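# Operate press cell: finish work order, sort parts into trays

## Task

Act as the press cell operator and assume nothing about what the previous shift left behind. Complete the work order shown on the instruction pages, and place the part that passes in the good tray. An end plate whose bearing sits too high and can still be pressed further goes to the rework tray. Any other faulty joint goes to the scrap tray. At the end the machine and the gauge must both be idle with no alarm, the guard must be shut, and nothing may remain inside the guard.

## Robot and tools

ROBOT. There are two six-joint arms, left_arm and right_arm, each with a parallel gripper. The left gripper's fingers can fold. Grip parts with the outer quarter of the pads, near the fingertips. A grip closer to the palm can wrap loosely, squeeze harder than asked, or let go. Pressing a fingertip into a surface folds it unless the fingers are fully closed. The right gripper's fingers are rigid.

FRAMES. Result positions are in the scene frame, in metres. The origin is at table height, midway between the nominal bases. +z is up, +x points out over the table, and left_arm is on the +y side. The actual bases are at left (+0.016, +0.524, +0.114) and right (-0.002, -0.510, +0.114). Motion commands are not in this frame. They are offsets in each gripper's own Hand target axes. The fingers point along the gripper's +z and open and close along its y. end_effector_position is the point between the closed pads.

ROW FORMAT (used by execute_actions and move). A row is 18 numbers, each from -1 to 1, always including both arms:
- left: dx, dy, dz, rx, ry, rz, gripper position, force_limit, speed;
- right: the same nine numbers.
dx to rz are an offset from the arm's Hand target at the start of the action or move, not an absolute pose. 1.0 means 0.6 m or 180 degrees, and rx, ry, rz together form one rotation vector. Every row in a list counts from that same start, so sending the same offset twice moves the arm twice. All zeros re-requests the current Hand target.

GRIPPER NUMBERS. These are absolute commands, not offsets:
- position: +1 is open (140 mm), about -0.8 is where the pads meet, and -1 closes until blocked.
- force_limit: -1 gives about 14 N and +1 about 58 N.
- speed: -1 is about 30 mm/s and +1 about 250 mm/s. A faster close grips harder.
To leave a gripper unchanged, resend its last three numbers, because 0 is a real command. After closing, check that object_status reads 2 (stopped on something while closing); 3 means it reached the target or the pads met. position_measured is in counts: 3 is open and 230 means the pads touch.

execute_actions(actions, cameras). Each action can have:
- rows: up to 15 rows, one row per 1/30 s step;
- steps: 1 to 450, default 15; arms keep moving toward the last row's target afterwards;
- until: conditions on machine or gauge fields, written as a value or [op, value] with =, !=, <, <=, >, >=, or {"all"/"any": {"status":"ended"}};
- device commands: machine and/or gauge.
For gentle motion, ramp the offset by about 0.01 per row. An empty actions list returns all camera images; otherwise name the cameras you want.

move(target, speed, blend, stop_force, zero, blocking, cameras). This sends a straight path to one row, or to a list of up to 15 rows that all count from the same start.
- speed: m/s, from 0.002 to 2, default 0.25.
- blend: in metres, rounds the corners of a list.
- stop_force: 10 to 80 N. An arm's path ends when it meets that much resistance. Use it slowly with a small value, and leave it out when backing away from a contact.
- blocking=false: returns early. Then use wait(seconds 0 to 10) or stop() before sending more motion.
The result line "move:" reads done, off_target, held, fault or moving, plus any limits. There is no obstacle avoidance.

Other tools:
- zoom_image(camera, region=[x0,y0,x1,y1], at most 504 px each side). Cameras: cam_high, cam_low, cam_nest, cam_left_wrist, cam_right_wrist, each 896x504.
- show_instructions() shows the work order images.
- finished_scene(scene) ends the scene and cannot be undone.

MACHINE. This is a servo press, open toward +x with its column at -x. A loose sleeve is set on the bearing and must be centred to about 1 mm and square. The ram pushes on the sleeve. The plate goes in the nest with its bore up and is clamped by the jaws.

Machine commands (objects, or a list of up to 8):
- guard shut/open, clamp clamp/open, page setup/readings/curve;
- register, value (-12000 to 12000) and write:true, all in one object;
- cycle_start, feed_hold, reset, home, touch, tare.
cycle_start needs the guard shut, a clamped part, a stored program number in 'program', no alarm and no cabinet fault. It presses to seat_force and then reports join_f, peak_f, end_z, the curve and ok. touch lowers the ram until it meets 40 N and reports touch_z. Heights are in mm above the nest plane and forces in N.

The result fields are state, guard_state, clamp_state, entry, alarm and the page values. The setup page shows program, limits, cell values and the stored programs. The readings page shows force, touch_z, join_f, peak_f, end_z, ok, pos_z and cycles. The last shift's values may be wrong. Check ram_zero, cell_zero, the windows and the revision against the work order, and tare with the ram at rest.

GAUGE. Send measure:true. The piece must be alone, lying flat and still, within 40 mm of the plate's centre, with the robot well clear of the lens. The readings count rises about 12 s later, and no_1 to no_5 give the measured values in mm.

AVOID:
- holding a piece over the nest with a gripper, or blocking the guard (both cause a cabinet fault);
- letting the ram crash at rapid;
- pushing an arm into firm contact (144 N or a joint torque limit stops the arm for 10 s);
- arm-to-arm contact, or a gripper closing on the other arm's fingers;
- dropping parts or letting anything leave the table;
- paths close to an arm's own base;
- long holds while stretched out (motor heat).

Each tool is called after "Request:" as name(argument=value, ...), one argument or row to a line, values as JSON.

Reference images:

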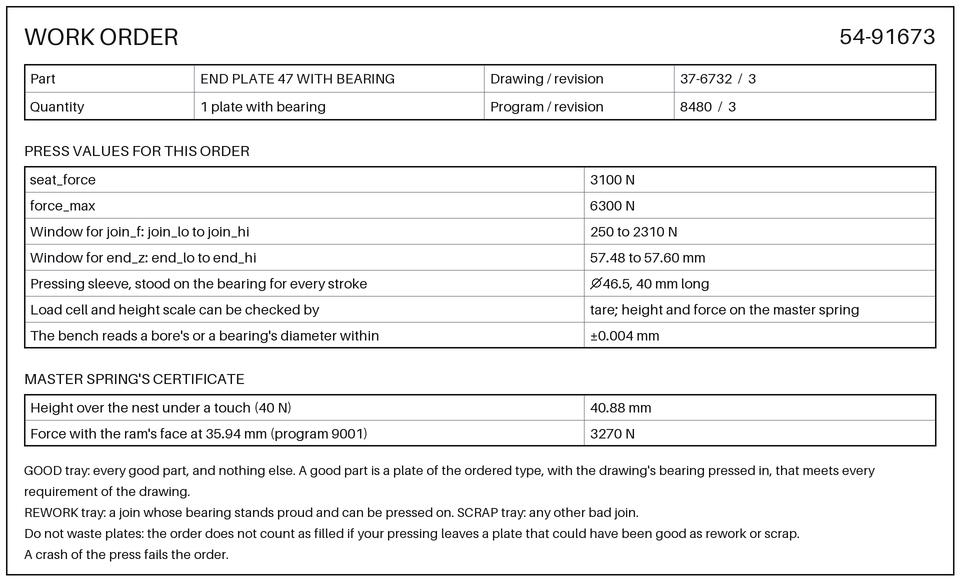

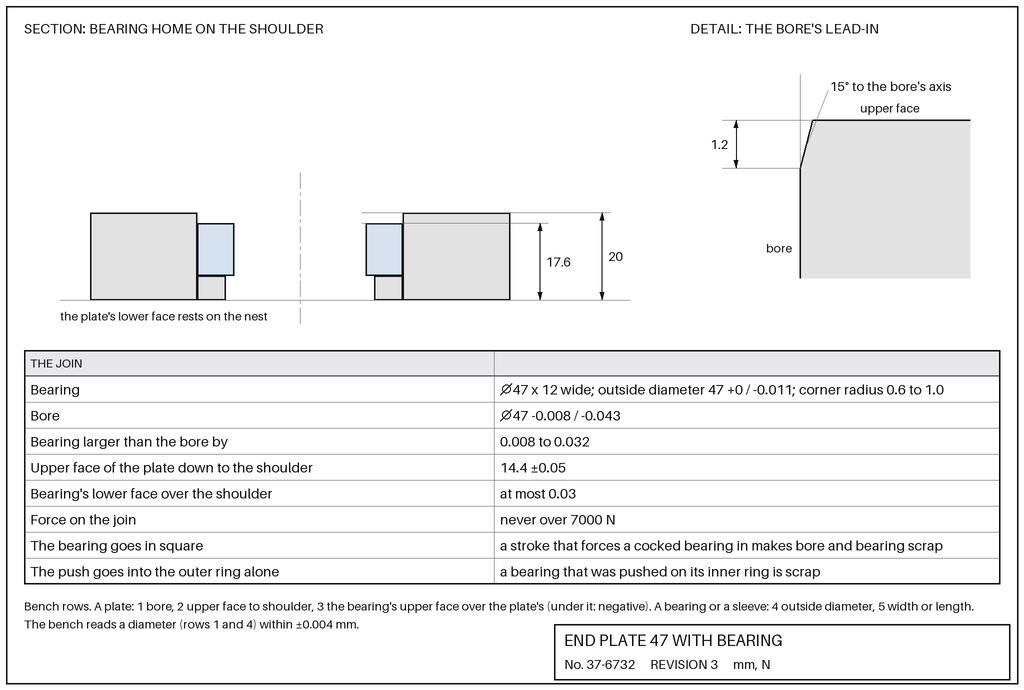

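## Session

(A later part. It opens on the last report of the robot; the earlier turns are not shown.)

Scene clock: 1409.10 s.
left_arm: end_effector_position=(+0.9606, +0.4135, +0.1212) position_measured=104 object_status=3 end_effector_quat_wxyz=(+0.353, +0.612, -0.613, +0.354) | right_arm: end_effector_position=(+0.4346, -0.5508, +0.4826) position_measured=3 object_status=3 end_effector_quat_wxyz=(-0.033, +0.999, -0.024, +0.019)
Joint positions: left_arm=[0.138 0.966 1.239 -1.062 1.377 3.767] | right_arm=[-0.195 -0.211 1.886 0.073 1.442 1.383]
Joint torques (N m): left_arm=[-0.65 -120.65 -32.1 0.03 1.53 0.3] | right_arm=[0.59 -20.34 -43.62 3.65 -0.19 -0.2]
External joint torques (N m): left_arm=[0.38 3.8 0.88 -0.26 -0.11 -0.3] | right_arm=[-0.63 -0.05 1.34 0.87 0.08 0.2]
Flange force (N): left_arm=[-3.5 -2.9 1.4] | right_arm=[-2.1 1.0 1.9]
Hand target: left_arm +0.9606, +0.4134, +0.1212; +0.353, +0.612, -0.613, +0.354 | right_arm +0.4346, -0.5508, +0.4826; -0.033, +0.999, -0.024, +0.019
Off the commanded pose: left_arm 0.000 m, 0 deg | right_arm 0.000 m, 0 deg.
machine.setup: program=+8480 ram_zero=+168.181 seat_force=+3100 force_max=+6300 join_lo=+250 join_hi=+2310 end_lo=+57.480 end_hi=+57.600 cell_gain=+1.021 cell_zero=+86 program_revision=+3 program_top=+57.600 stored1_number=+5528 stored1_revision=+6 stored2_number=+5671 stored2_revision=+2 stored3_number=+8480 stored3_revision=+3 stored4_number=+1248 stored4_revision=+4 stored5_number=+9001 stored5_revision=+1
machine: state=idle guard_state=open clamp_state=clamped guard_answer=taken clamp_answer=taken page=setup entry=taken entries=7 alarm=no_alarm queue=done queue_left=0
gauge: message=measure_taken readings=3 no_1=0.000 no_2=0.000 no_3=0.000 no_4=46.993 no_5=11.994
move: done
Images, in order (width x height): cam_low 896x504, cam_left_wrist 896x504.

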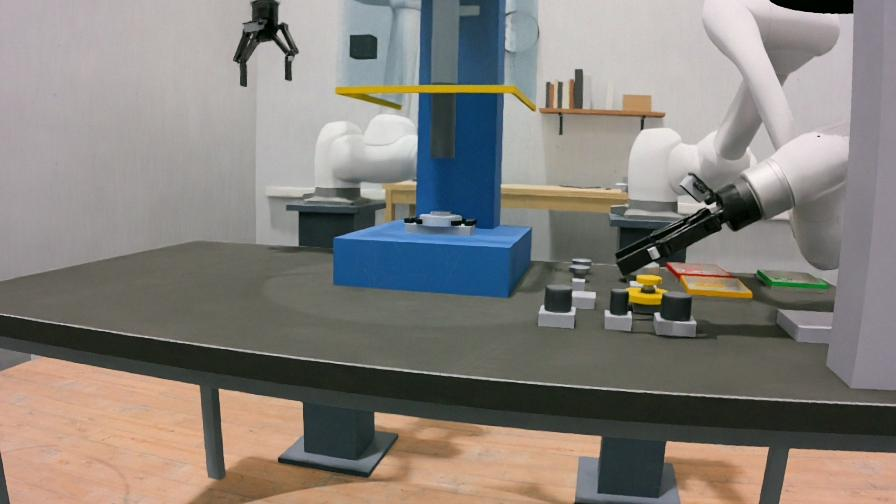

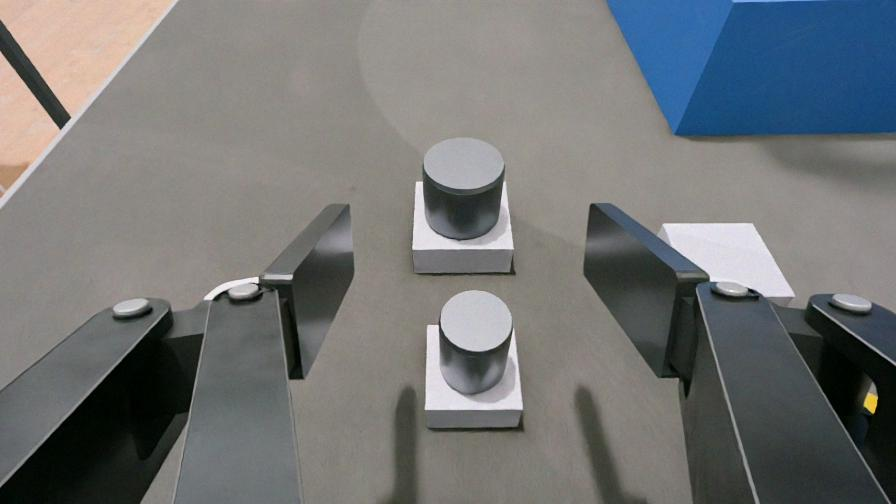

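Request:
move(
  target=[-0.0053,0.0027,0.203,0,0,0,0.2,-1,0,0,0,0,0,0,0,1,1,1],
  cameras=["cam_left_wrist","cam_low"],
  speed=0.12,
)

Request:
zoom_image(
  camera="cam_low",
  region=[520, 240, 660, 350],
)

Scene clock: 1422.33 s.
left_arm: end_effector_position=(+0.9591, +0.3095, +0.0576) position_measured=104 object_status=3 end_effector_quat_wxyz=(+0.353, +0.612, -0.613, +0.354) | right_arm: end_effector_position=(+0.4346, -0.5508, +0.4826) position_measured=3 object_status=3 end_effector_quat_wxyz=(-0.033, +0.999, -0.024, +0.019)
Joint positions: left_arm=[0.03 1.014 1.281 -1.141 1.261 3.81] | right_arm=[-0.195 -0.211 1.886 0.073 1.442 1.383]
Joint torques (N m): left_arm=[0.47 -120.7 -29.66 -0.26 1.68 0.26] | right_arm=[0.25 -20.03 -43.75 3.65 -0.16 -0.19]
External joint torques (N m): left_arm=[-0.61 3.34 0.68 -0.21 -0.18 -0.26] | right_arm=[-0.23 -0.44 1.36 0.87 0.03 0.19]
Flange force (N): left_arm=[-2.7 -2.5 2.5] | right_arm=[-2.6 0.0 2.0]
Hand target: left_arm +0.9591, +0.3095, +0.0576; +0.353, +0.612, -0.613, +0.354 | right_arm +0.4346, -0.5508, +0.4826; -0.033, +0.999, -0.024, +0.019
Off the commanded pose: left_arm 0.000 m, 0 deg | right_arm 0.000 m, 0 deg.
machine.setup: program=+8480 ram_zero=+168.181 seat_force=+3100 force_max=+6300 join_lo=+250 join_hi=+2310 end_lo=+57.480 end_hi=+57.600 cell_gain=+1.021 cell_zero=+86 program_revision=+3 program_top=+57.600 stored1_number=+5528 stored1_revision=+6 stored2_number=+5671 stored2_revision=+2 stored3_number=+8480 stored3_revision=+3 stored4_number=+1248 stored4_revision=+4 stored5_number=+9001 stored5_revision=+1
machine: state=idle guard_state=open clamp_state=clamped guard_answer=taken clamp_answer=taken page=setup entry=taken entries=7 alarm=no_alarm queue=done queue_left=0
gauge: message=measure_taken readings=3 no_1=0.000 no_2=0.000 no_3=0.000 no_4=46.993 no_5=11.994
move: done
Images, in order (width x height): cam_low 896x504, cam_left_wrist 896x504.

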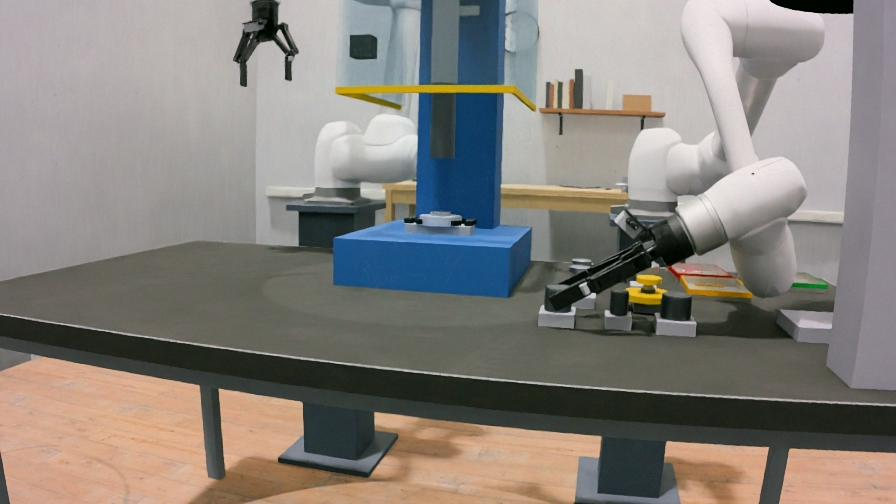

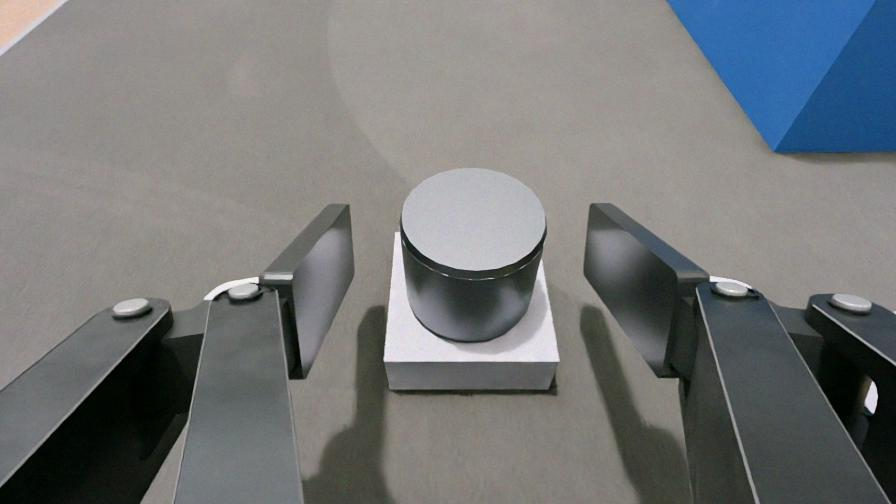

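Scaled by 3.600 from the camera's 896x504 image, which has a finer 1280x720 frame.

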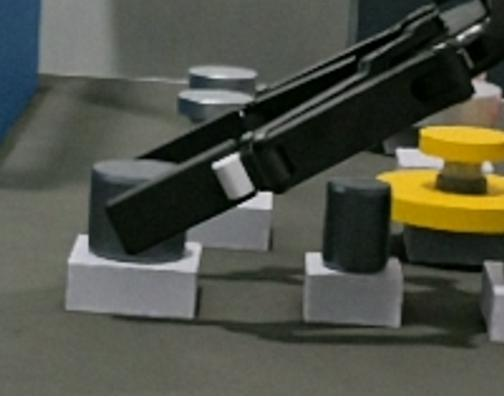

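Request:
execute_actions(
  actions=[
    {"rows":[[0,0,0,0,0,0,-1,0,-1,0,0,0,0,0,0,1,1,1]],"steps":75},
  ],
  cameras=["cam_left_wrist"],
)

Request:
move(
  target=[0.1155,0,-0.0667,0,0,0,-1,0,-1,0,0,0,0,0,0,1,1,1],
  cameras=["cam_left_wrist","cam_low"],
  speed=0.08,
)

Request:
zoom_image(
  camera="cam_low",
  region=[520, 200, 660, 310],
)

Scene clock: 1440.53 s.
left_arm: end_effector_position=(+0.9591, +0.3095, +0.0576) position_measured=162 object_status=2 end_effector_quat_wxyz=(+0.353, +0.612, -0.613, +0.354) | right_arm: end_effector_position=(+0.4346, -0.5508, +0.4826) position_measured=3 object_status=3 end_effector_quat_wxyz=(-0.033, +0.999, -0.024, +0.019)
Joint positions: left_arm=[0.03 1.014 1.281 -1.141 1.261 3.81] | right_arm=[-0.195 -0.211 1.886 0.073 1.442 1.383]
Joint torques (N m): left_arm=[-3.71 -114.75 -26.94 0.67 0.75 0.12] | right_arm=[0.2 -20.37 -43.63 3.65 -0.18 -0.11]
External joint torques (N m): left_arm=[3.46 -1.83 -1.71 -1.14 0.75 -0.12] | right_arm=[-0.23 -0.04 1.32 0.86 0.06 0.11]
Flange force (N): left_arm=[-0.2 -2.6 -4.1] | right_arm=[-1.9 0.3 2.0]
Hand target: left_arm +0.9591, +0.3095, +0.0576; +0.353, +0.612, -0.613, +0.354 | right_arm +0.4346, -0.5508, +0.4826; -0.033, +0.999, -0.024, +0.019
Off the commanded pose: left_arm 0.000 m, 0 deg | right_arm 0.000 m, 0 deg.
machine.setup: program=+8480 ram_zero=+168.181 seat_force=+3100 force_max=+6300 join_lo=+250 join_hi=+2310 end_lo=+57.480 end_hi=+57.600 cell_gain=+1.021 cell_zero=+86 program_revision=+3 program_top=+57.600 stored1_number=+5528 stored1_revision=+6 stored2_number=+5671 stored2_revision=+2 stored3_number=+8480 stored3_revision=+3 stored4_number=+1248 stored4_revision=+4 stored5_number=+9001 stored5_revision=+1
machine: state=idle guard_state=open clamp_state=clamped guard_answer=taken clamp_answer=taken page=setup entry=taken entries=7 alarm=no_alarm queue=done queue_left=0
gauge: message=measure_taken readings=3 no_1=0.000 no_2=0.000 no_3=0.000 no_4=46.993 no_5=11.994
Images, in order (width x height): cam_left_wrist 896x504.

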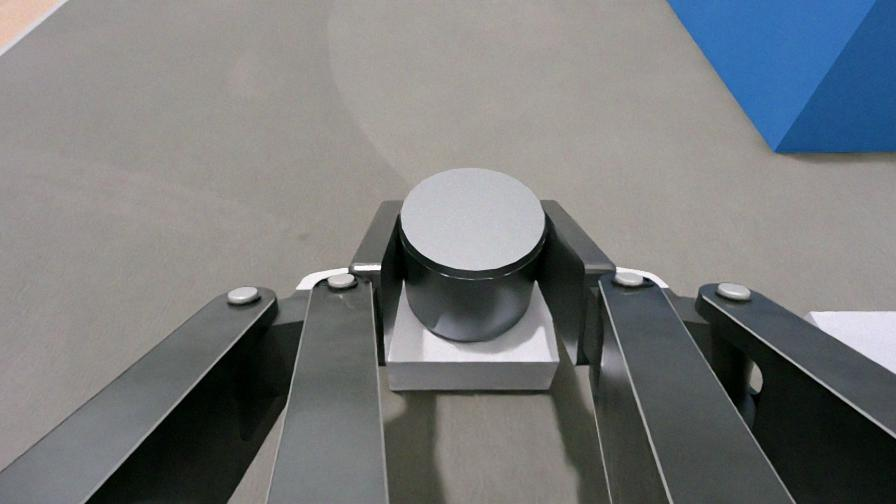

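Scene clock: 1441.83 s.
left_arm: end_effector_position=(+0.9589, +0.3095, +0.1376) position_measured=162 object_status=2 end_effector_quat_wxyz=(+0.353, +0.612, -0.613, +0.354) | right_arm: end_effector_position=(+0.4346, -0.5508, +0.4826) position_measured=3 object_status=3 end_effector_quat_wxyz=(-0.033, +0.999, -0.024, +0.019)
Joint positions: left_arm=[0.03 0.929 1.282 -1.118 1.297 3.73] | right_arm=[-0.195 -0.211 1.886 0.073 1.442 1.383]
Joint torques (N m): left_arm=[-0.34 -124.11 -34.6 -1.52 2.36 0.29] | right_arm=[0.05 -20.23 -43.7 3.64 -0.12 -0.12]
External joint torques (N m): left_arm=[0.18 10.06 3.49 1.09 -1.02 -0.29] | right_arm=[-0.09 -0.17 1.37 0.88 0 0.11]
Flange force (N): left_arm=[-9.1 -3.8 5.0] | right_arm=[-2.2 -0.1 2.2]
Hand target: left_arm +0.9590, +0.3095, +0.1376; +0.353, +0.612, -0.613, +0.354 | right_arm +0.4346, -0.5508, +0.4826; -0.033, +0.999, -0.024, +0.019
Off the commanded pose: left_arm 0.000 m, 0 deg | right_arm 0.000 m, 0 deg.
machine.setup: program=+8480 ram_zero=+168.181 seat_force=+3100 force_max=+6300 join_lo=+250 join_hi=+2310 end_lo=+57.480 end_hi=+57.600 cell_gain=+1.021 cell_zero=+86 program_revision=+3 program_top=+57.600 stored1_number=+5528 stored1_revision=+6 stored2_number=+5671 stored2_revision=+2 stored3_number=+8480 stored3_revision=+3 stored4_number=+1248 stored4_revision=+4 stored5_number=+9001 stored5_revision=+1
machine: state=idle guard_state=open clamp_state=clamped guard_answer=taken clamp_answer=taken page=setup entry=taken entries=7 alarm=no_alarm queue=done queue_left=0
gauge: message=measure_taken readings=3 no_1=0.000 no_2=0.000 no_3=0.000 no_4=46.993 no_5=11.994
move: done
Images, in order (width x height): cam_low 896x504, cam_left_wrist 896x504.

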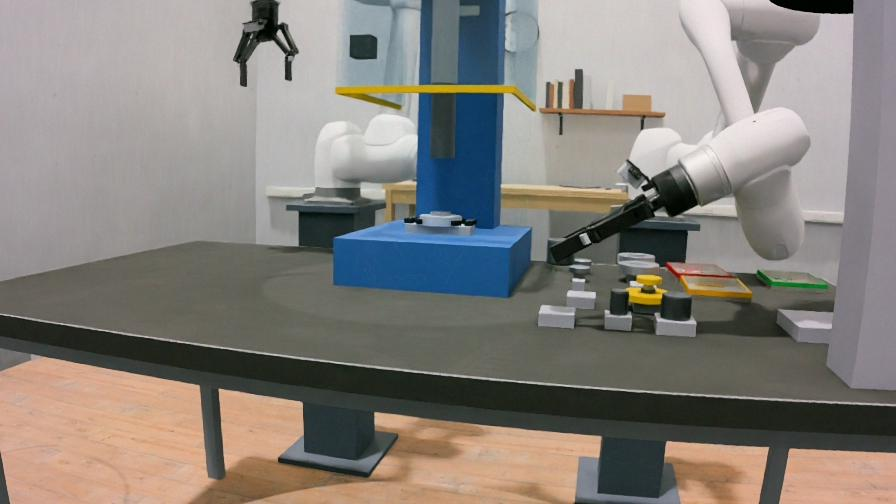

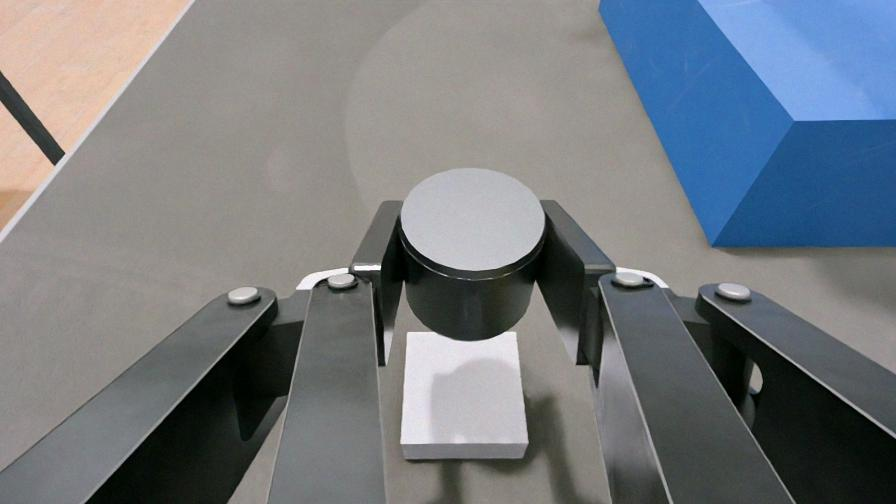

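Scaled by 3.600 from the camera's 896x504 image, which has a finer 1280x720 frame.

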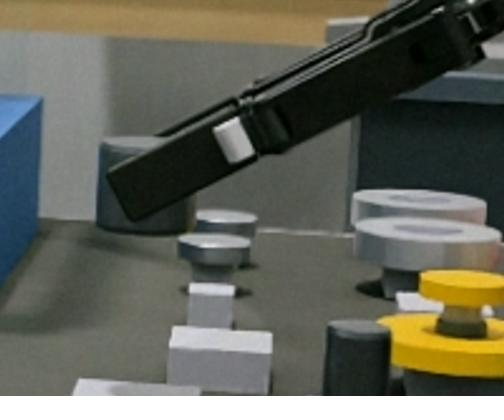

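Request:
move(
  target=[
    [0.2197,0.5972,0.056,0,0,0,-1,0,-1,0,0,0,0,0,0,1,1,1],
    [0.3348,0.5972,0.38,0,0,0,-1,0,-1,0,0,0,0,0,0,1,1,1],
  ],
  cameras=["cam_nest","cam_low","cam_left_wrist"],
  speed=[0.2,0.12],
  blend=[0.03,0],
)

Request:
zoom_image(
  camera="cam_low",
  region=[390, 140, 510, 250],
)

Request:
zoom_image(
  camera="cam_nest",
  region=[270, 120, 510, 370],
)

Request:
zoom_image(
  camera="cam_left_wrist",
  region=[340, 160, 600, 420],
)

Scene clock: 1469.83 s.
left_arm: end_effector_position=(+0.6005, +0.0118, +0.1971) position_measured=162 object_status=2 end_effector_quat_wxyz=(+0.353, +0.612, -0.613, +0.354) | right_arm: end_effector_position=(+0.4346, -0.5508, +0.4826) position_measured=3 object_status=3 end_effector_quat_wxyz=(-0.033, +0.999, -0.024, +0.019)
Joint positions: left_arm=[-0.433 0.492 2.013 -1.557 0.911 3.958] | right_arm=[-0.195 -0.211 1.886 0.073 1.442 1.383]
Joint torques (N m): left_arm=[-0.86 -79.63 -25.63 -2.02 3.02 0.25] | right_arm=[-0.13 -19.94 -43.57 3.68 -0.18 -0.05]
External joint torques (N m): left_arm=[0.77 8.1 3.28 0.74 -1.25 -0.25] | right_arm=[0.21 -0.5 1.3 0.84 0.06 0.05]
Flange force (N): left_arm=[-9.6 -3.1 5.7] | right_arm=[-2.5 -0.7 1.9]
Hand target: left_arm +0.6005, +0.0118, +0.1971; +0.353, +0.612, -0.613, +0.354 | right_arm +0.4346, -0.5508, +0.4826; -0.033, +0.999, -0.024, +0.019
Off the commanded pose: left_arm 0.000 m, 0 deg | right_arm 0.000 m, 0 deg.
machine.setup: program=+8480 ram_zero=+168.181 seat_force=+3100 force_max=+6300 join_lo=+250 join_hi=+2310 end_lo=+57.480 end_hi=+57.600 cell_gain=+1.021 cell_zero=+86 program_revision=+3 program_top=+57.600 stored1_number=+5528 stored1_revision=+6 stored2_number=+5671 stored2_revision=+2 stored3_number=+8480 stored3_revision=+3 stored4_number=+1248 stored4_revision=+4 stored5_number=+9001 stored5_revision=+1
machine: state=idle guard_state=open clamp_state=clamped guard_answer=taken clamp_answer=taken page=setup entry=taken entries=7 alarm=no_alarm queue=done queue_left=0
gauge: message=measure_taken readings=3 no_1=0.000 no_2=0.000 no_3=0.000 no_4=46.993 no_5=11.994
move: done
Images, in order (width x height): cam_low 896x504, cam_nest 896x504, cam_left_wrist 896x504.

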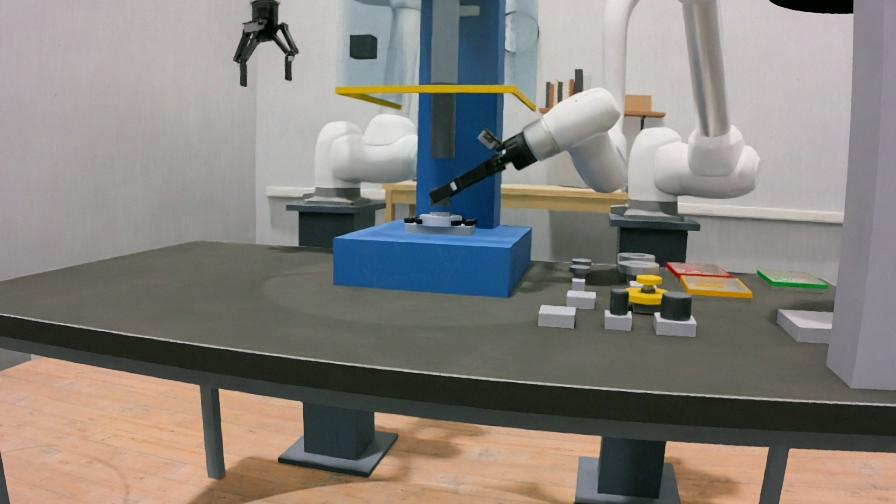

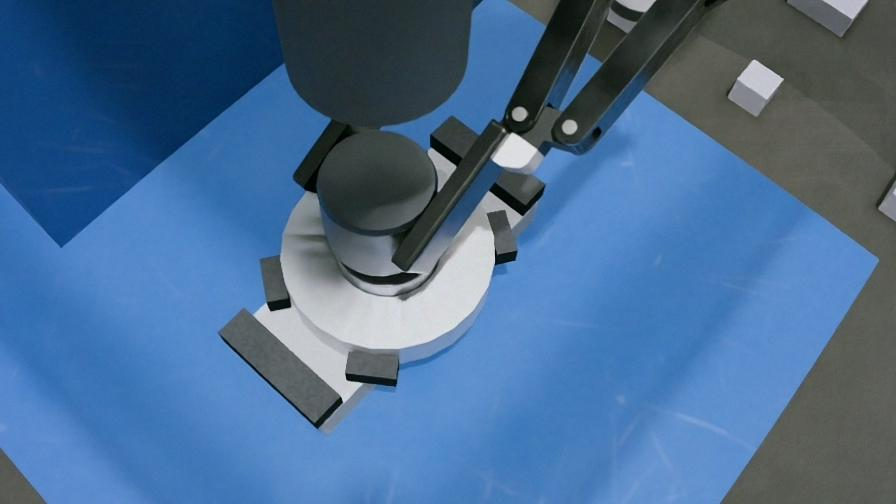

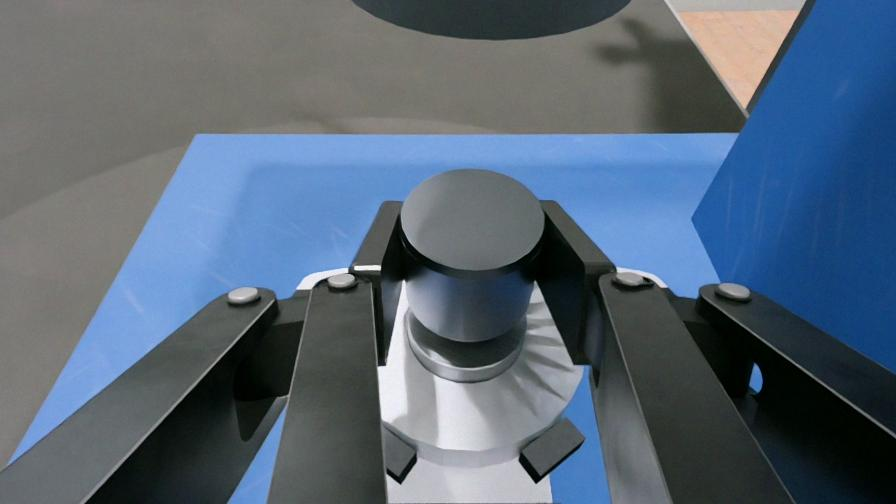

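Scaled by 4.200 from the camera's 896x504 image, which has a finer 1280x720 frame.

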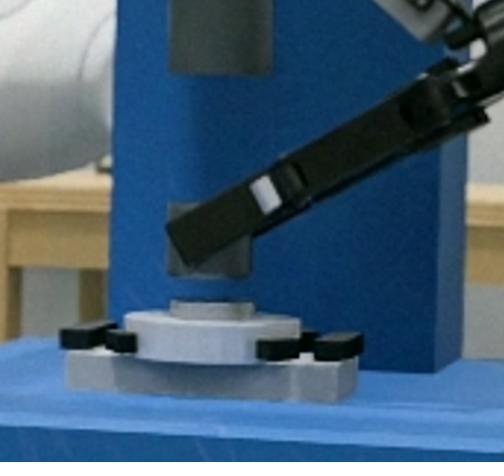

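Scaled by 2.016 from the camera's 896x504 image, which has a finer 1280x720 frame.

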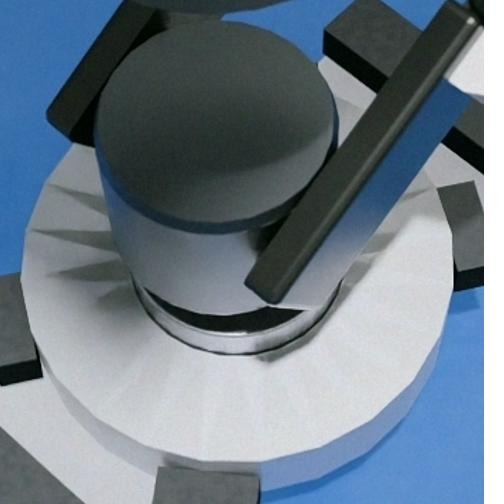

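Scaled by 1.938 from the camera's 896x504 image, which has a finer 1280x720 frame.

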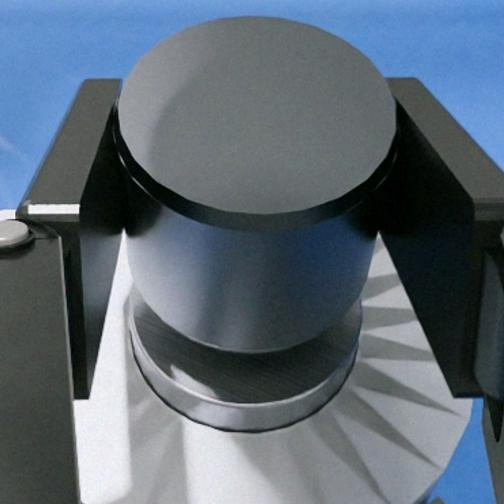

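Request:
move(
  target=[-0.015,-0.0017,0.004,0,0,0,-1,0,-1,0,0,0,0,0,0,1,1,1],
  cameras=["cam_nest","cam_low","cam_left_wrist"],
  speed=0.04,
)

Request:
zoom_image(
  camera="cam_low",
  region=[415, 175, 465, 225],
)

Request:
zoom_image(
  camera="cam_nest",
  region=[300, 160, 480, 320],
)

Request:
zoom_image(
  camera="cam_left_wrist",
  region=[380, 260, 560, 420],
)

Scene clock: 1487.70 s.
left_arm: end_effector_position=(+0.6015, +0.0142, +0.1882) position_measured=162 object_status=2 end_effector_quat_wxyz=(+0.353, +0.612, -0.613, +0.354) | right_arm: end_effector_position=(+0.4346, -0.5508, +0.4826) position_measured=3 object_status=3 end_effector_quat_wxyz=(-0.033, +0.999, -0.024, +0.019)
Joint positions: left_arm=[-0.429 0.505 2.016 -1.565 0.913 3.978] | right_arm=[-0.195 -0.211 1.886 0.073 1.442 1.383]
Joint torques (N m): left_arm=[0.19 -80.41 -24.91 -1.96 3.09 0.35] | right_arm=[-0.06 -20.45 -43.42 3.66 -0.24 -0.14]
External joint torques (N m): left_arm=[-0.21 8.13 2.75 0.67 -1.3 -0.35] | right_arm=[0.01 0.04 1.07 0.86 0.11 0.13]
Flange force (N): left_arm=[-8.5 -3.3 7.2] | right_arm=[-1.4 -0.3 1.5]
Hand target: left_arm +0.6015, +0.0142, +0.1881; +0.353, +0.612, -0.613, +0.354 | right_arm +0.4346, -0.5508, +0.4826; -0.033, +0.999, -0.024, +0.019
Off the commanded pose: left_arm 0.000 m, 0 deg | right_arm 0.000 m, 0 deg.
machine.setup: program=+8480 ram_zero=+168.181 seat_force=+3100 force_max=+6300 join_lo=+250 join_hi=+2310 end_lo=+57.480 end_hi=+57.600 cell_gain=+1.021 cell_zero=+86 program_revision=+3 program_top=+57.600 stored1_number=+5528 stored1_revision=+6 stored2_number=+5671 stored2_revision=+2 stored3_number=+8480 stored3_revision=+3 stored4_number=+1248 stored4_revision=+4 stored5_number=+9001 stored5_revision=+1
machine: state=idle guard_state=open clamp_state=clamped guard_answer=taken clamp_answer=taken page=setup entry=taken entries=7 alarm=no_alarm queue=done queue_left=0
gauge: message=measure_taken readings=3 no_1=0.000 no_2=0.000 no_3=0.000 no_4=46.993 no_5=11.994
move: done
Images, in order (width x height): cam_low 896x504, cam_nest 896x504, cam_left_wrist 896x504.

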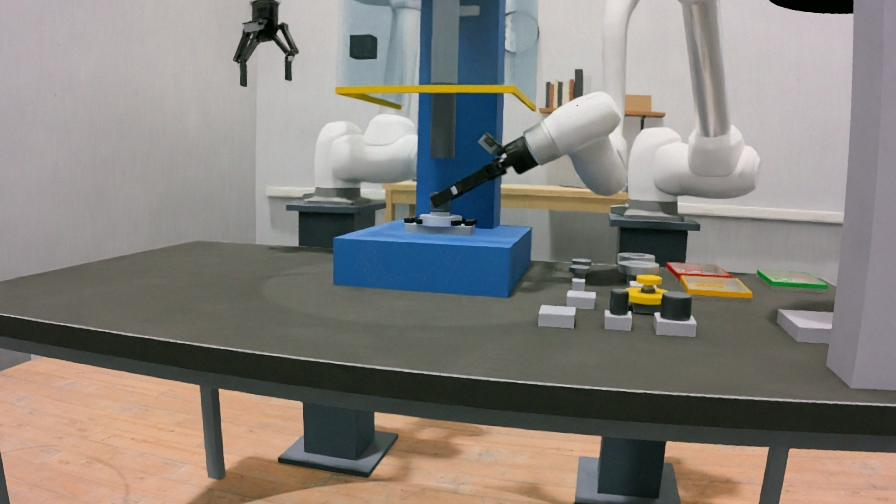

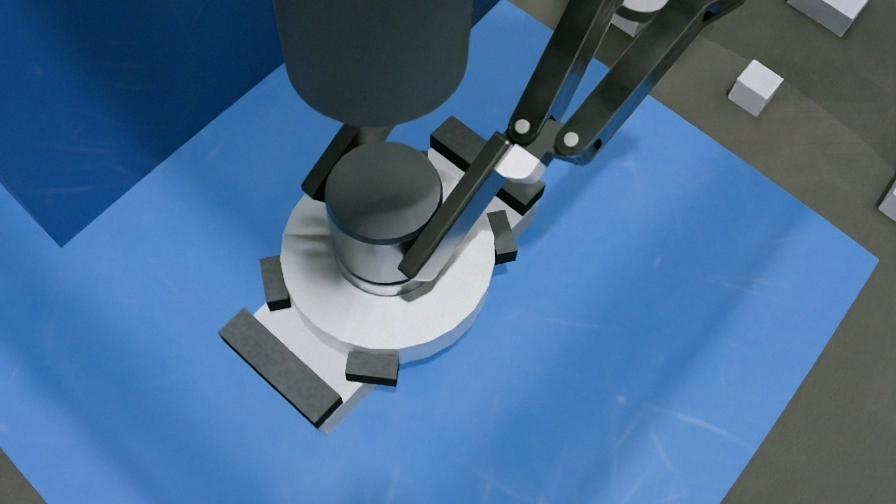

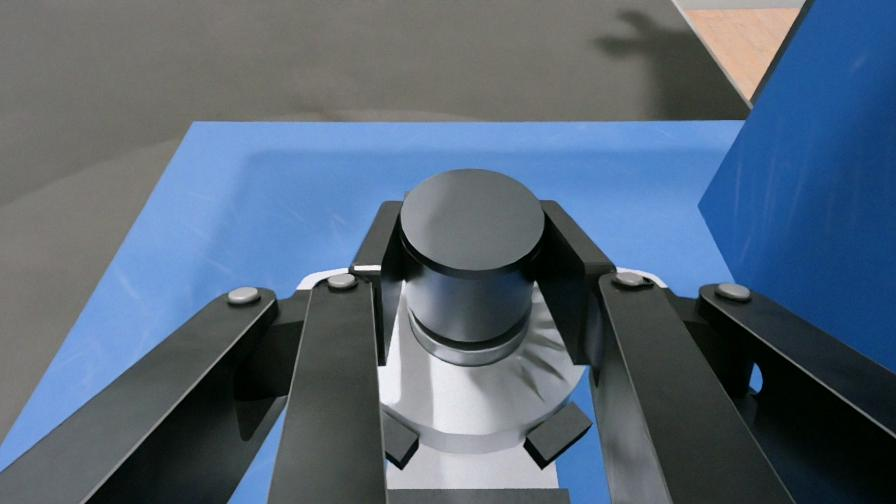

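Scaled by 10.080 from the camera's 896x504 image, which has a finer 1280x720 frame.

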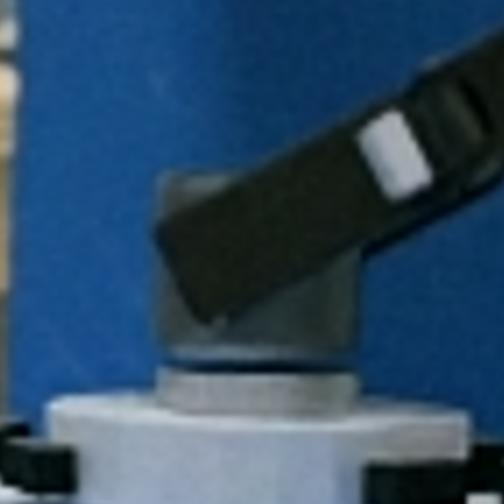

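Scaled by 2.800 from the camera's 896x504 image, which has a finer 1280x720 frame.

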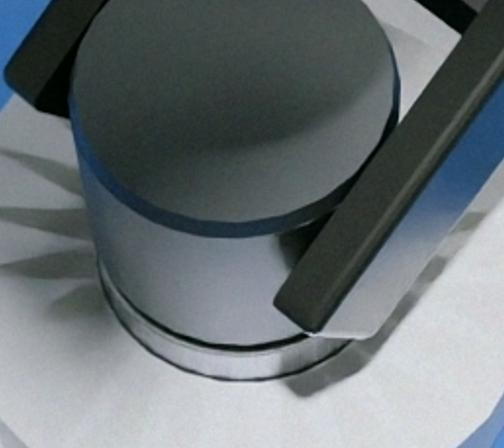

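Scaled by 2.800 from the camera's 896x504 image, which has a finer 1280x720 frame.

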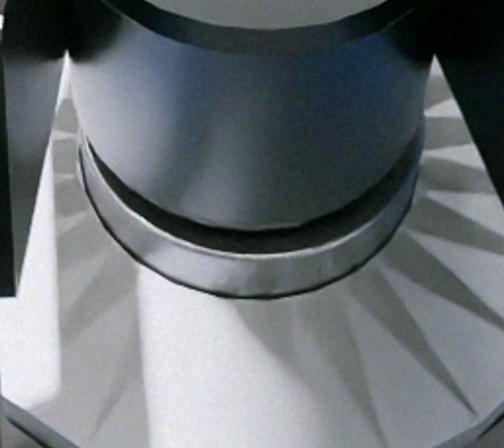

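Request:
move(
  target=[0,-0.0005,0,0,0,0,-1,0,-1,0,0,0,0,0,0,1,1,1],
  cameras=[],
  speed=0.02,
)

Request:
move(
  target=[-0.0144,0,0.0083,0,0,0,-1,0,-1,0,0,0,0,0,0,1,1,1],
  cameras=["cam_nest","cam_low","cam_left_wrist"],
  speed=0.005,
  stop_force=10,
)

Request:
zoom_image(
  camera="cam_low",
  region=[415, 175, 465, 225],
)

Request:
zoom_image(
  camera="cam_nest",
  region=[300, 160, 480, 320],
)

Request:
zoom_image(
  camera="cam_left_wrist",
  region=[380, 260, 560, 420],
)

Scene clock: 1502.83 s.
left_arm: end_effector_position=(+0.6018, +0.0142, +0.1881) position_measured=162 object_status=2 end_effector_quat_wxyz=(+0.353, +0.612, -0.613, +0.354) | right_arm: end_effector_position=(+0.4346, -0.5508, +0.4826) position_measured=3 object_status=3 end_effector_quat_wxyz=(-0.033, +0.999, -0.024, +0.019)
Joint positions: left_arm=[-0.429 0.505 2.015 -1.565 0.913 3.977] | right_arm=[-0.195 -0.211 1.886 0.073 1.442 1.383]
Joint torques (N m): left_arm=[0 -80.36 -25.03 -1.95 3.07 0.28] | right_arm=[0.17 -20.37 -43.5 3.67 -0.18 -0.15]
External joint torques (N m): left_arm=[-0.25 8.37 3.15 0.67 -1.27 -0.28] | right_arm=[-0.23 0.01 1.23 0.85 0.06 0.14]
Flange force (N): left_arm=[-9.1 -2.7 7.3] | right_arm=[-1.7 0.2 1.8]
Hand target: left_arm +0.6018, +0.0142, +0.1881; +0.353, +0.612, -0.613, +0.354 | right_arm +0.4346, -0.5508, +0.4826; -0.033, +0.999, -0.024, +0.019
Off the commanded pose: left_arm 0.000 m, 0 deg | right_arm 0.000 m, 0 deg.
machine.setup: program=+8480 ram_zero=+168.181 seat_force=+3100 force_max=+6300 join_lo=+250 join_hi=+2310 end_lo=+57.480 end_hi=+57.600 cell_gain=+1.021 cell_zero=+86 program_revision=+3 program_top=+57.600 stored1_number=+5528 stored1_revision=+6 stored2_number=+5671 stored2_revision=+2 stored3_number=+8480 stored3_revision=+3 stored4_number=+1248 stored4_revision=+4 stored5_number=+9001 stored5_revision=+1
machine: state=idle guard_state=open clamp_state=clamped guard_answer=taken clamp_answer=taken page=setup entry=taken entries=7 alarm=no_alarm queue=done queue_left=0
gauge: message=measure_taken readings=3 no_1=0.000 no_2=0.000 no_3=0.000 no_4=46.993 no_5=11.994
move: done
No camera images: "cameras" was empty.

Scene clock: 1504.20 s.
left_arm: end_effector_position=(+0.6018, +0.0141, +0.1844) position_measured=162 object_status=2 end_effector_quat_wxyz=(+0.353, +0.612, -0.613, +0.354) | right_arm: end_effector_position=(+0.4346, -0.5508, +0.4826) position_measured=3 object_status=3 end_effector_quat_wxyz=(-0.033, +0.999, -0.024, +0.019)
Joint positions: left_arm=[-0.429 0.511 2.016 -1.57 0.914 3.986] | right_arm=[-0.195 -0.211 1.886 0.073 1.442 1.383]
Joint torques (N m): left_arm=[0.34 -71.34 -21.61 -0.92 0.08 0.2] | right_arm=[0.49 -20.1 -43.78 3.66 -0.19 -0.12]
External joint torques (N m): left_arm=[-0.49 -0.93 -0.02 -0.36 1.73 -0.2] | right_arm=[-0.49 -0.31 1.48 0.85 0.07 0.11]
Flange force (N): left_arm=[0.8 0.7 -1.2] | right_arm=[-2.7 0.8 2.1]
Hand target: left_arm +0.6018, +0.0141, +0.1843; +0.353, +0.612, -0.613, +0.354 (not the last commanded pose) | right_arm +0.4346, -0.5508, +0.4826; -0.033, +0.999, -0.024, +0.019
Off the commanded pose: left_arm 0.006 m, 0 deg | right_arm 0.000 m, 0 deg.
machine.setup: program=+8480 ram_zero=+168.181 seat_force=+3100 force_max=+6300 join_lo=+250 join_hi=+2310 end_lo=+57.480 end_hi=+57.600 cell_gain=+1.021 cell_zero=+86 program_revision=+3 program_top=+57.600 stored1_number=+5528 stored1_revision=+6 stored2_number=+5671 stored2_revision=+2 stored3_number=+8480 stored3_revision=+3 stored4_number=+1248 stored4_revision=+4 stored5_number=+9001 stored5_revision=+1
machine: state=idle guard_state=open clamp_state=clamped guard_answer=taken clamp_answer=taken page=setup entry=taken entries=7 alarm=no_alarm queue=done queue_left=0
gauge: message=measure_taken readings=3 no_1=0.000 no_2=0.000 no_3=0.000 no_4=46.993 no_5=11.994
move: contact (left_arm)
Images, in order (width x height): cam_low 896x504, cam_nest 896x504, cam_left_wrist 896x504.

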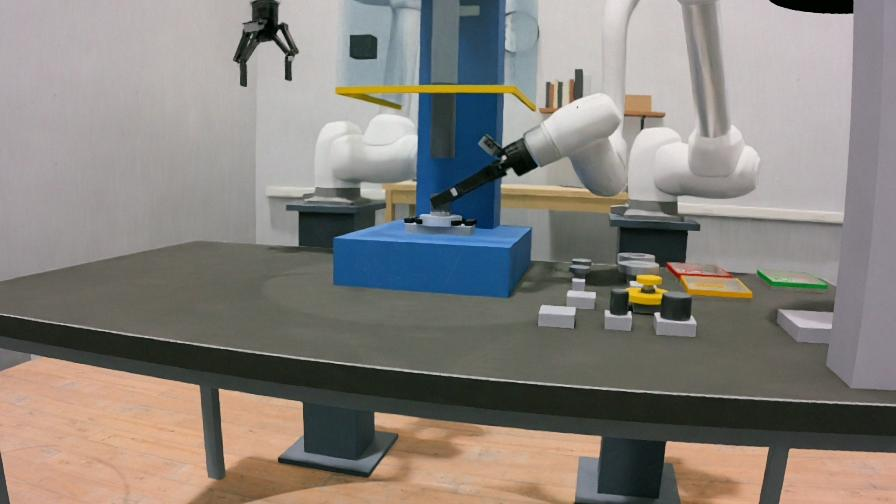

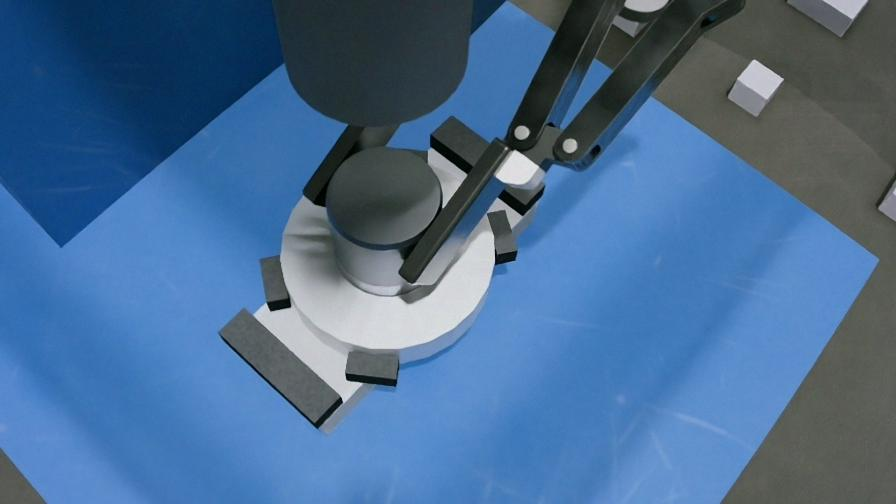

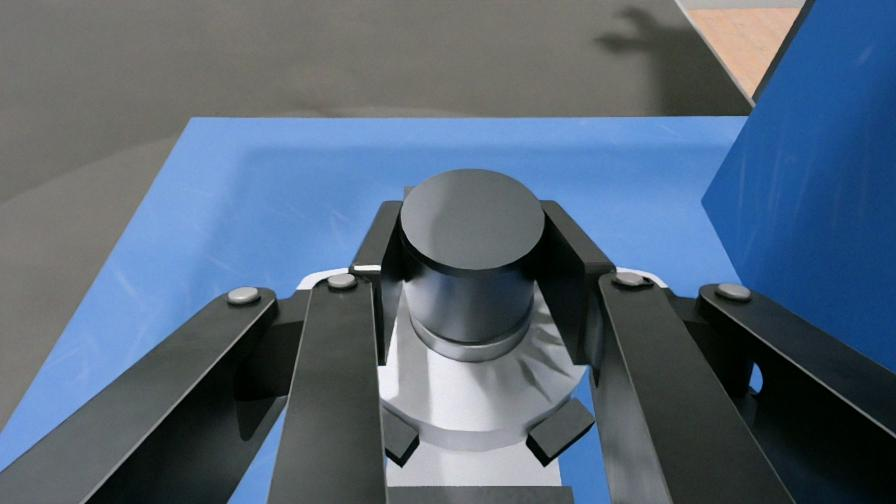

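Scaled by 10.080 from the camera's 896x504 image, which has a finer 1280x720 frame.

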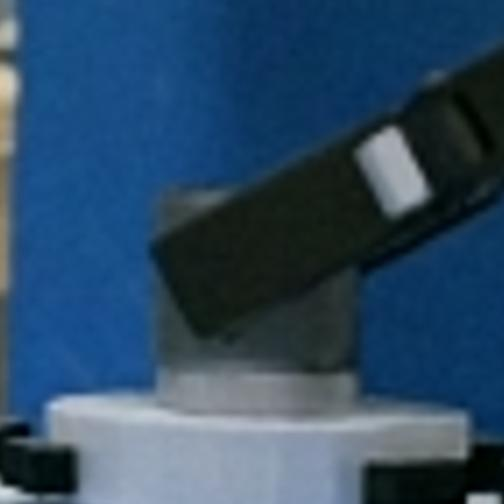

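Scaled by 2.800 from the camera's 896x504 image, which has a finer 1280x720 frame.

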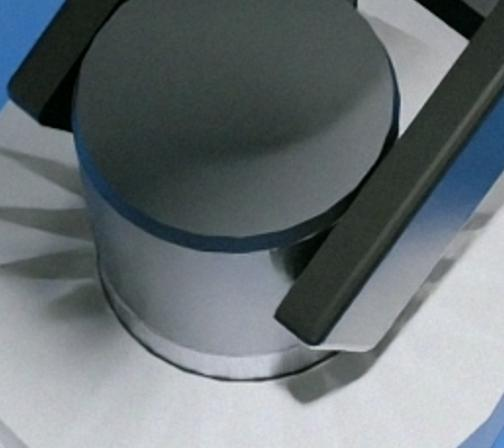

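Scaled by 2.800 from the camera's 896x504 image, which has a finer 1280x720 frame.

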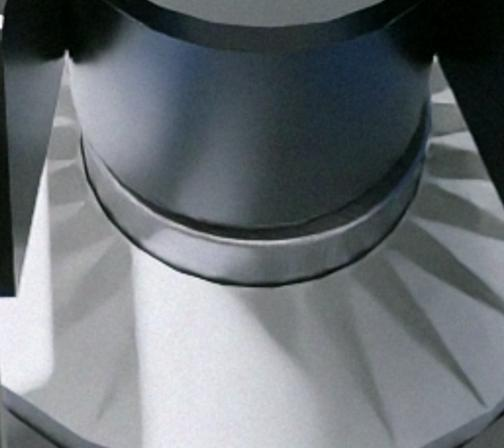

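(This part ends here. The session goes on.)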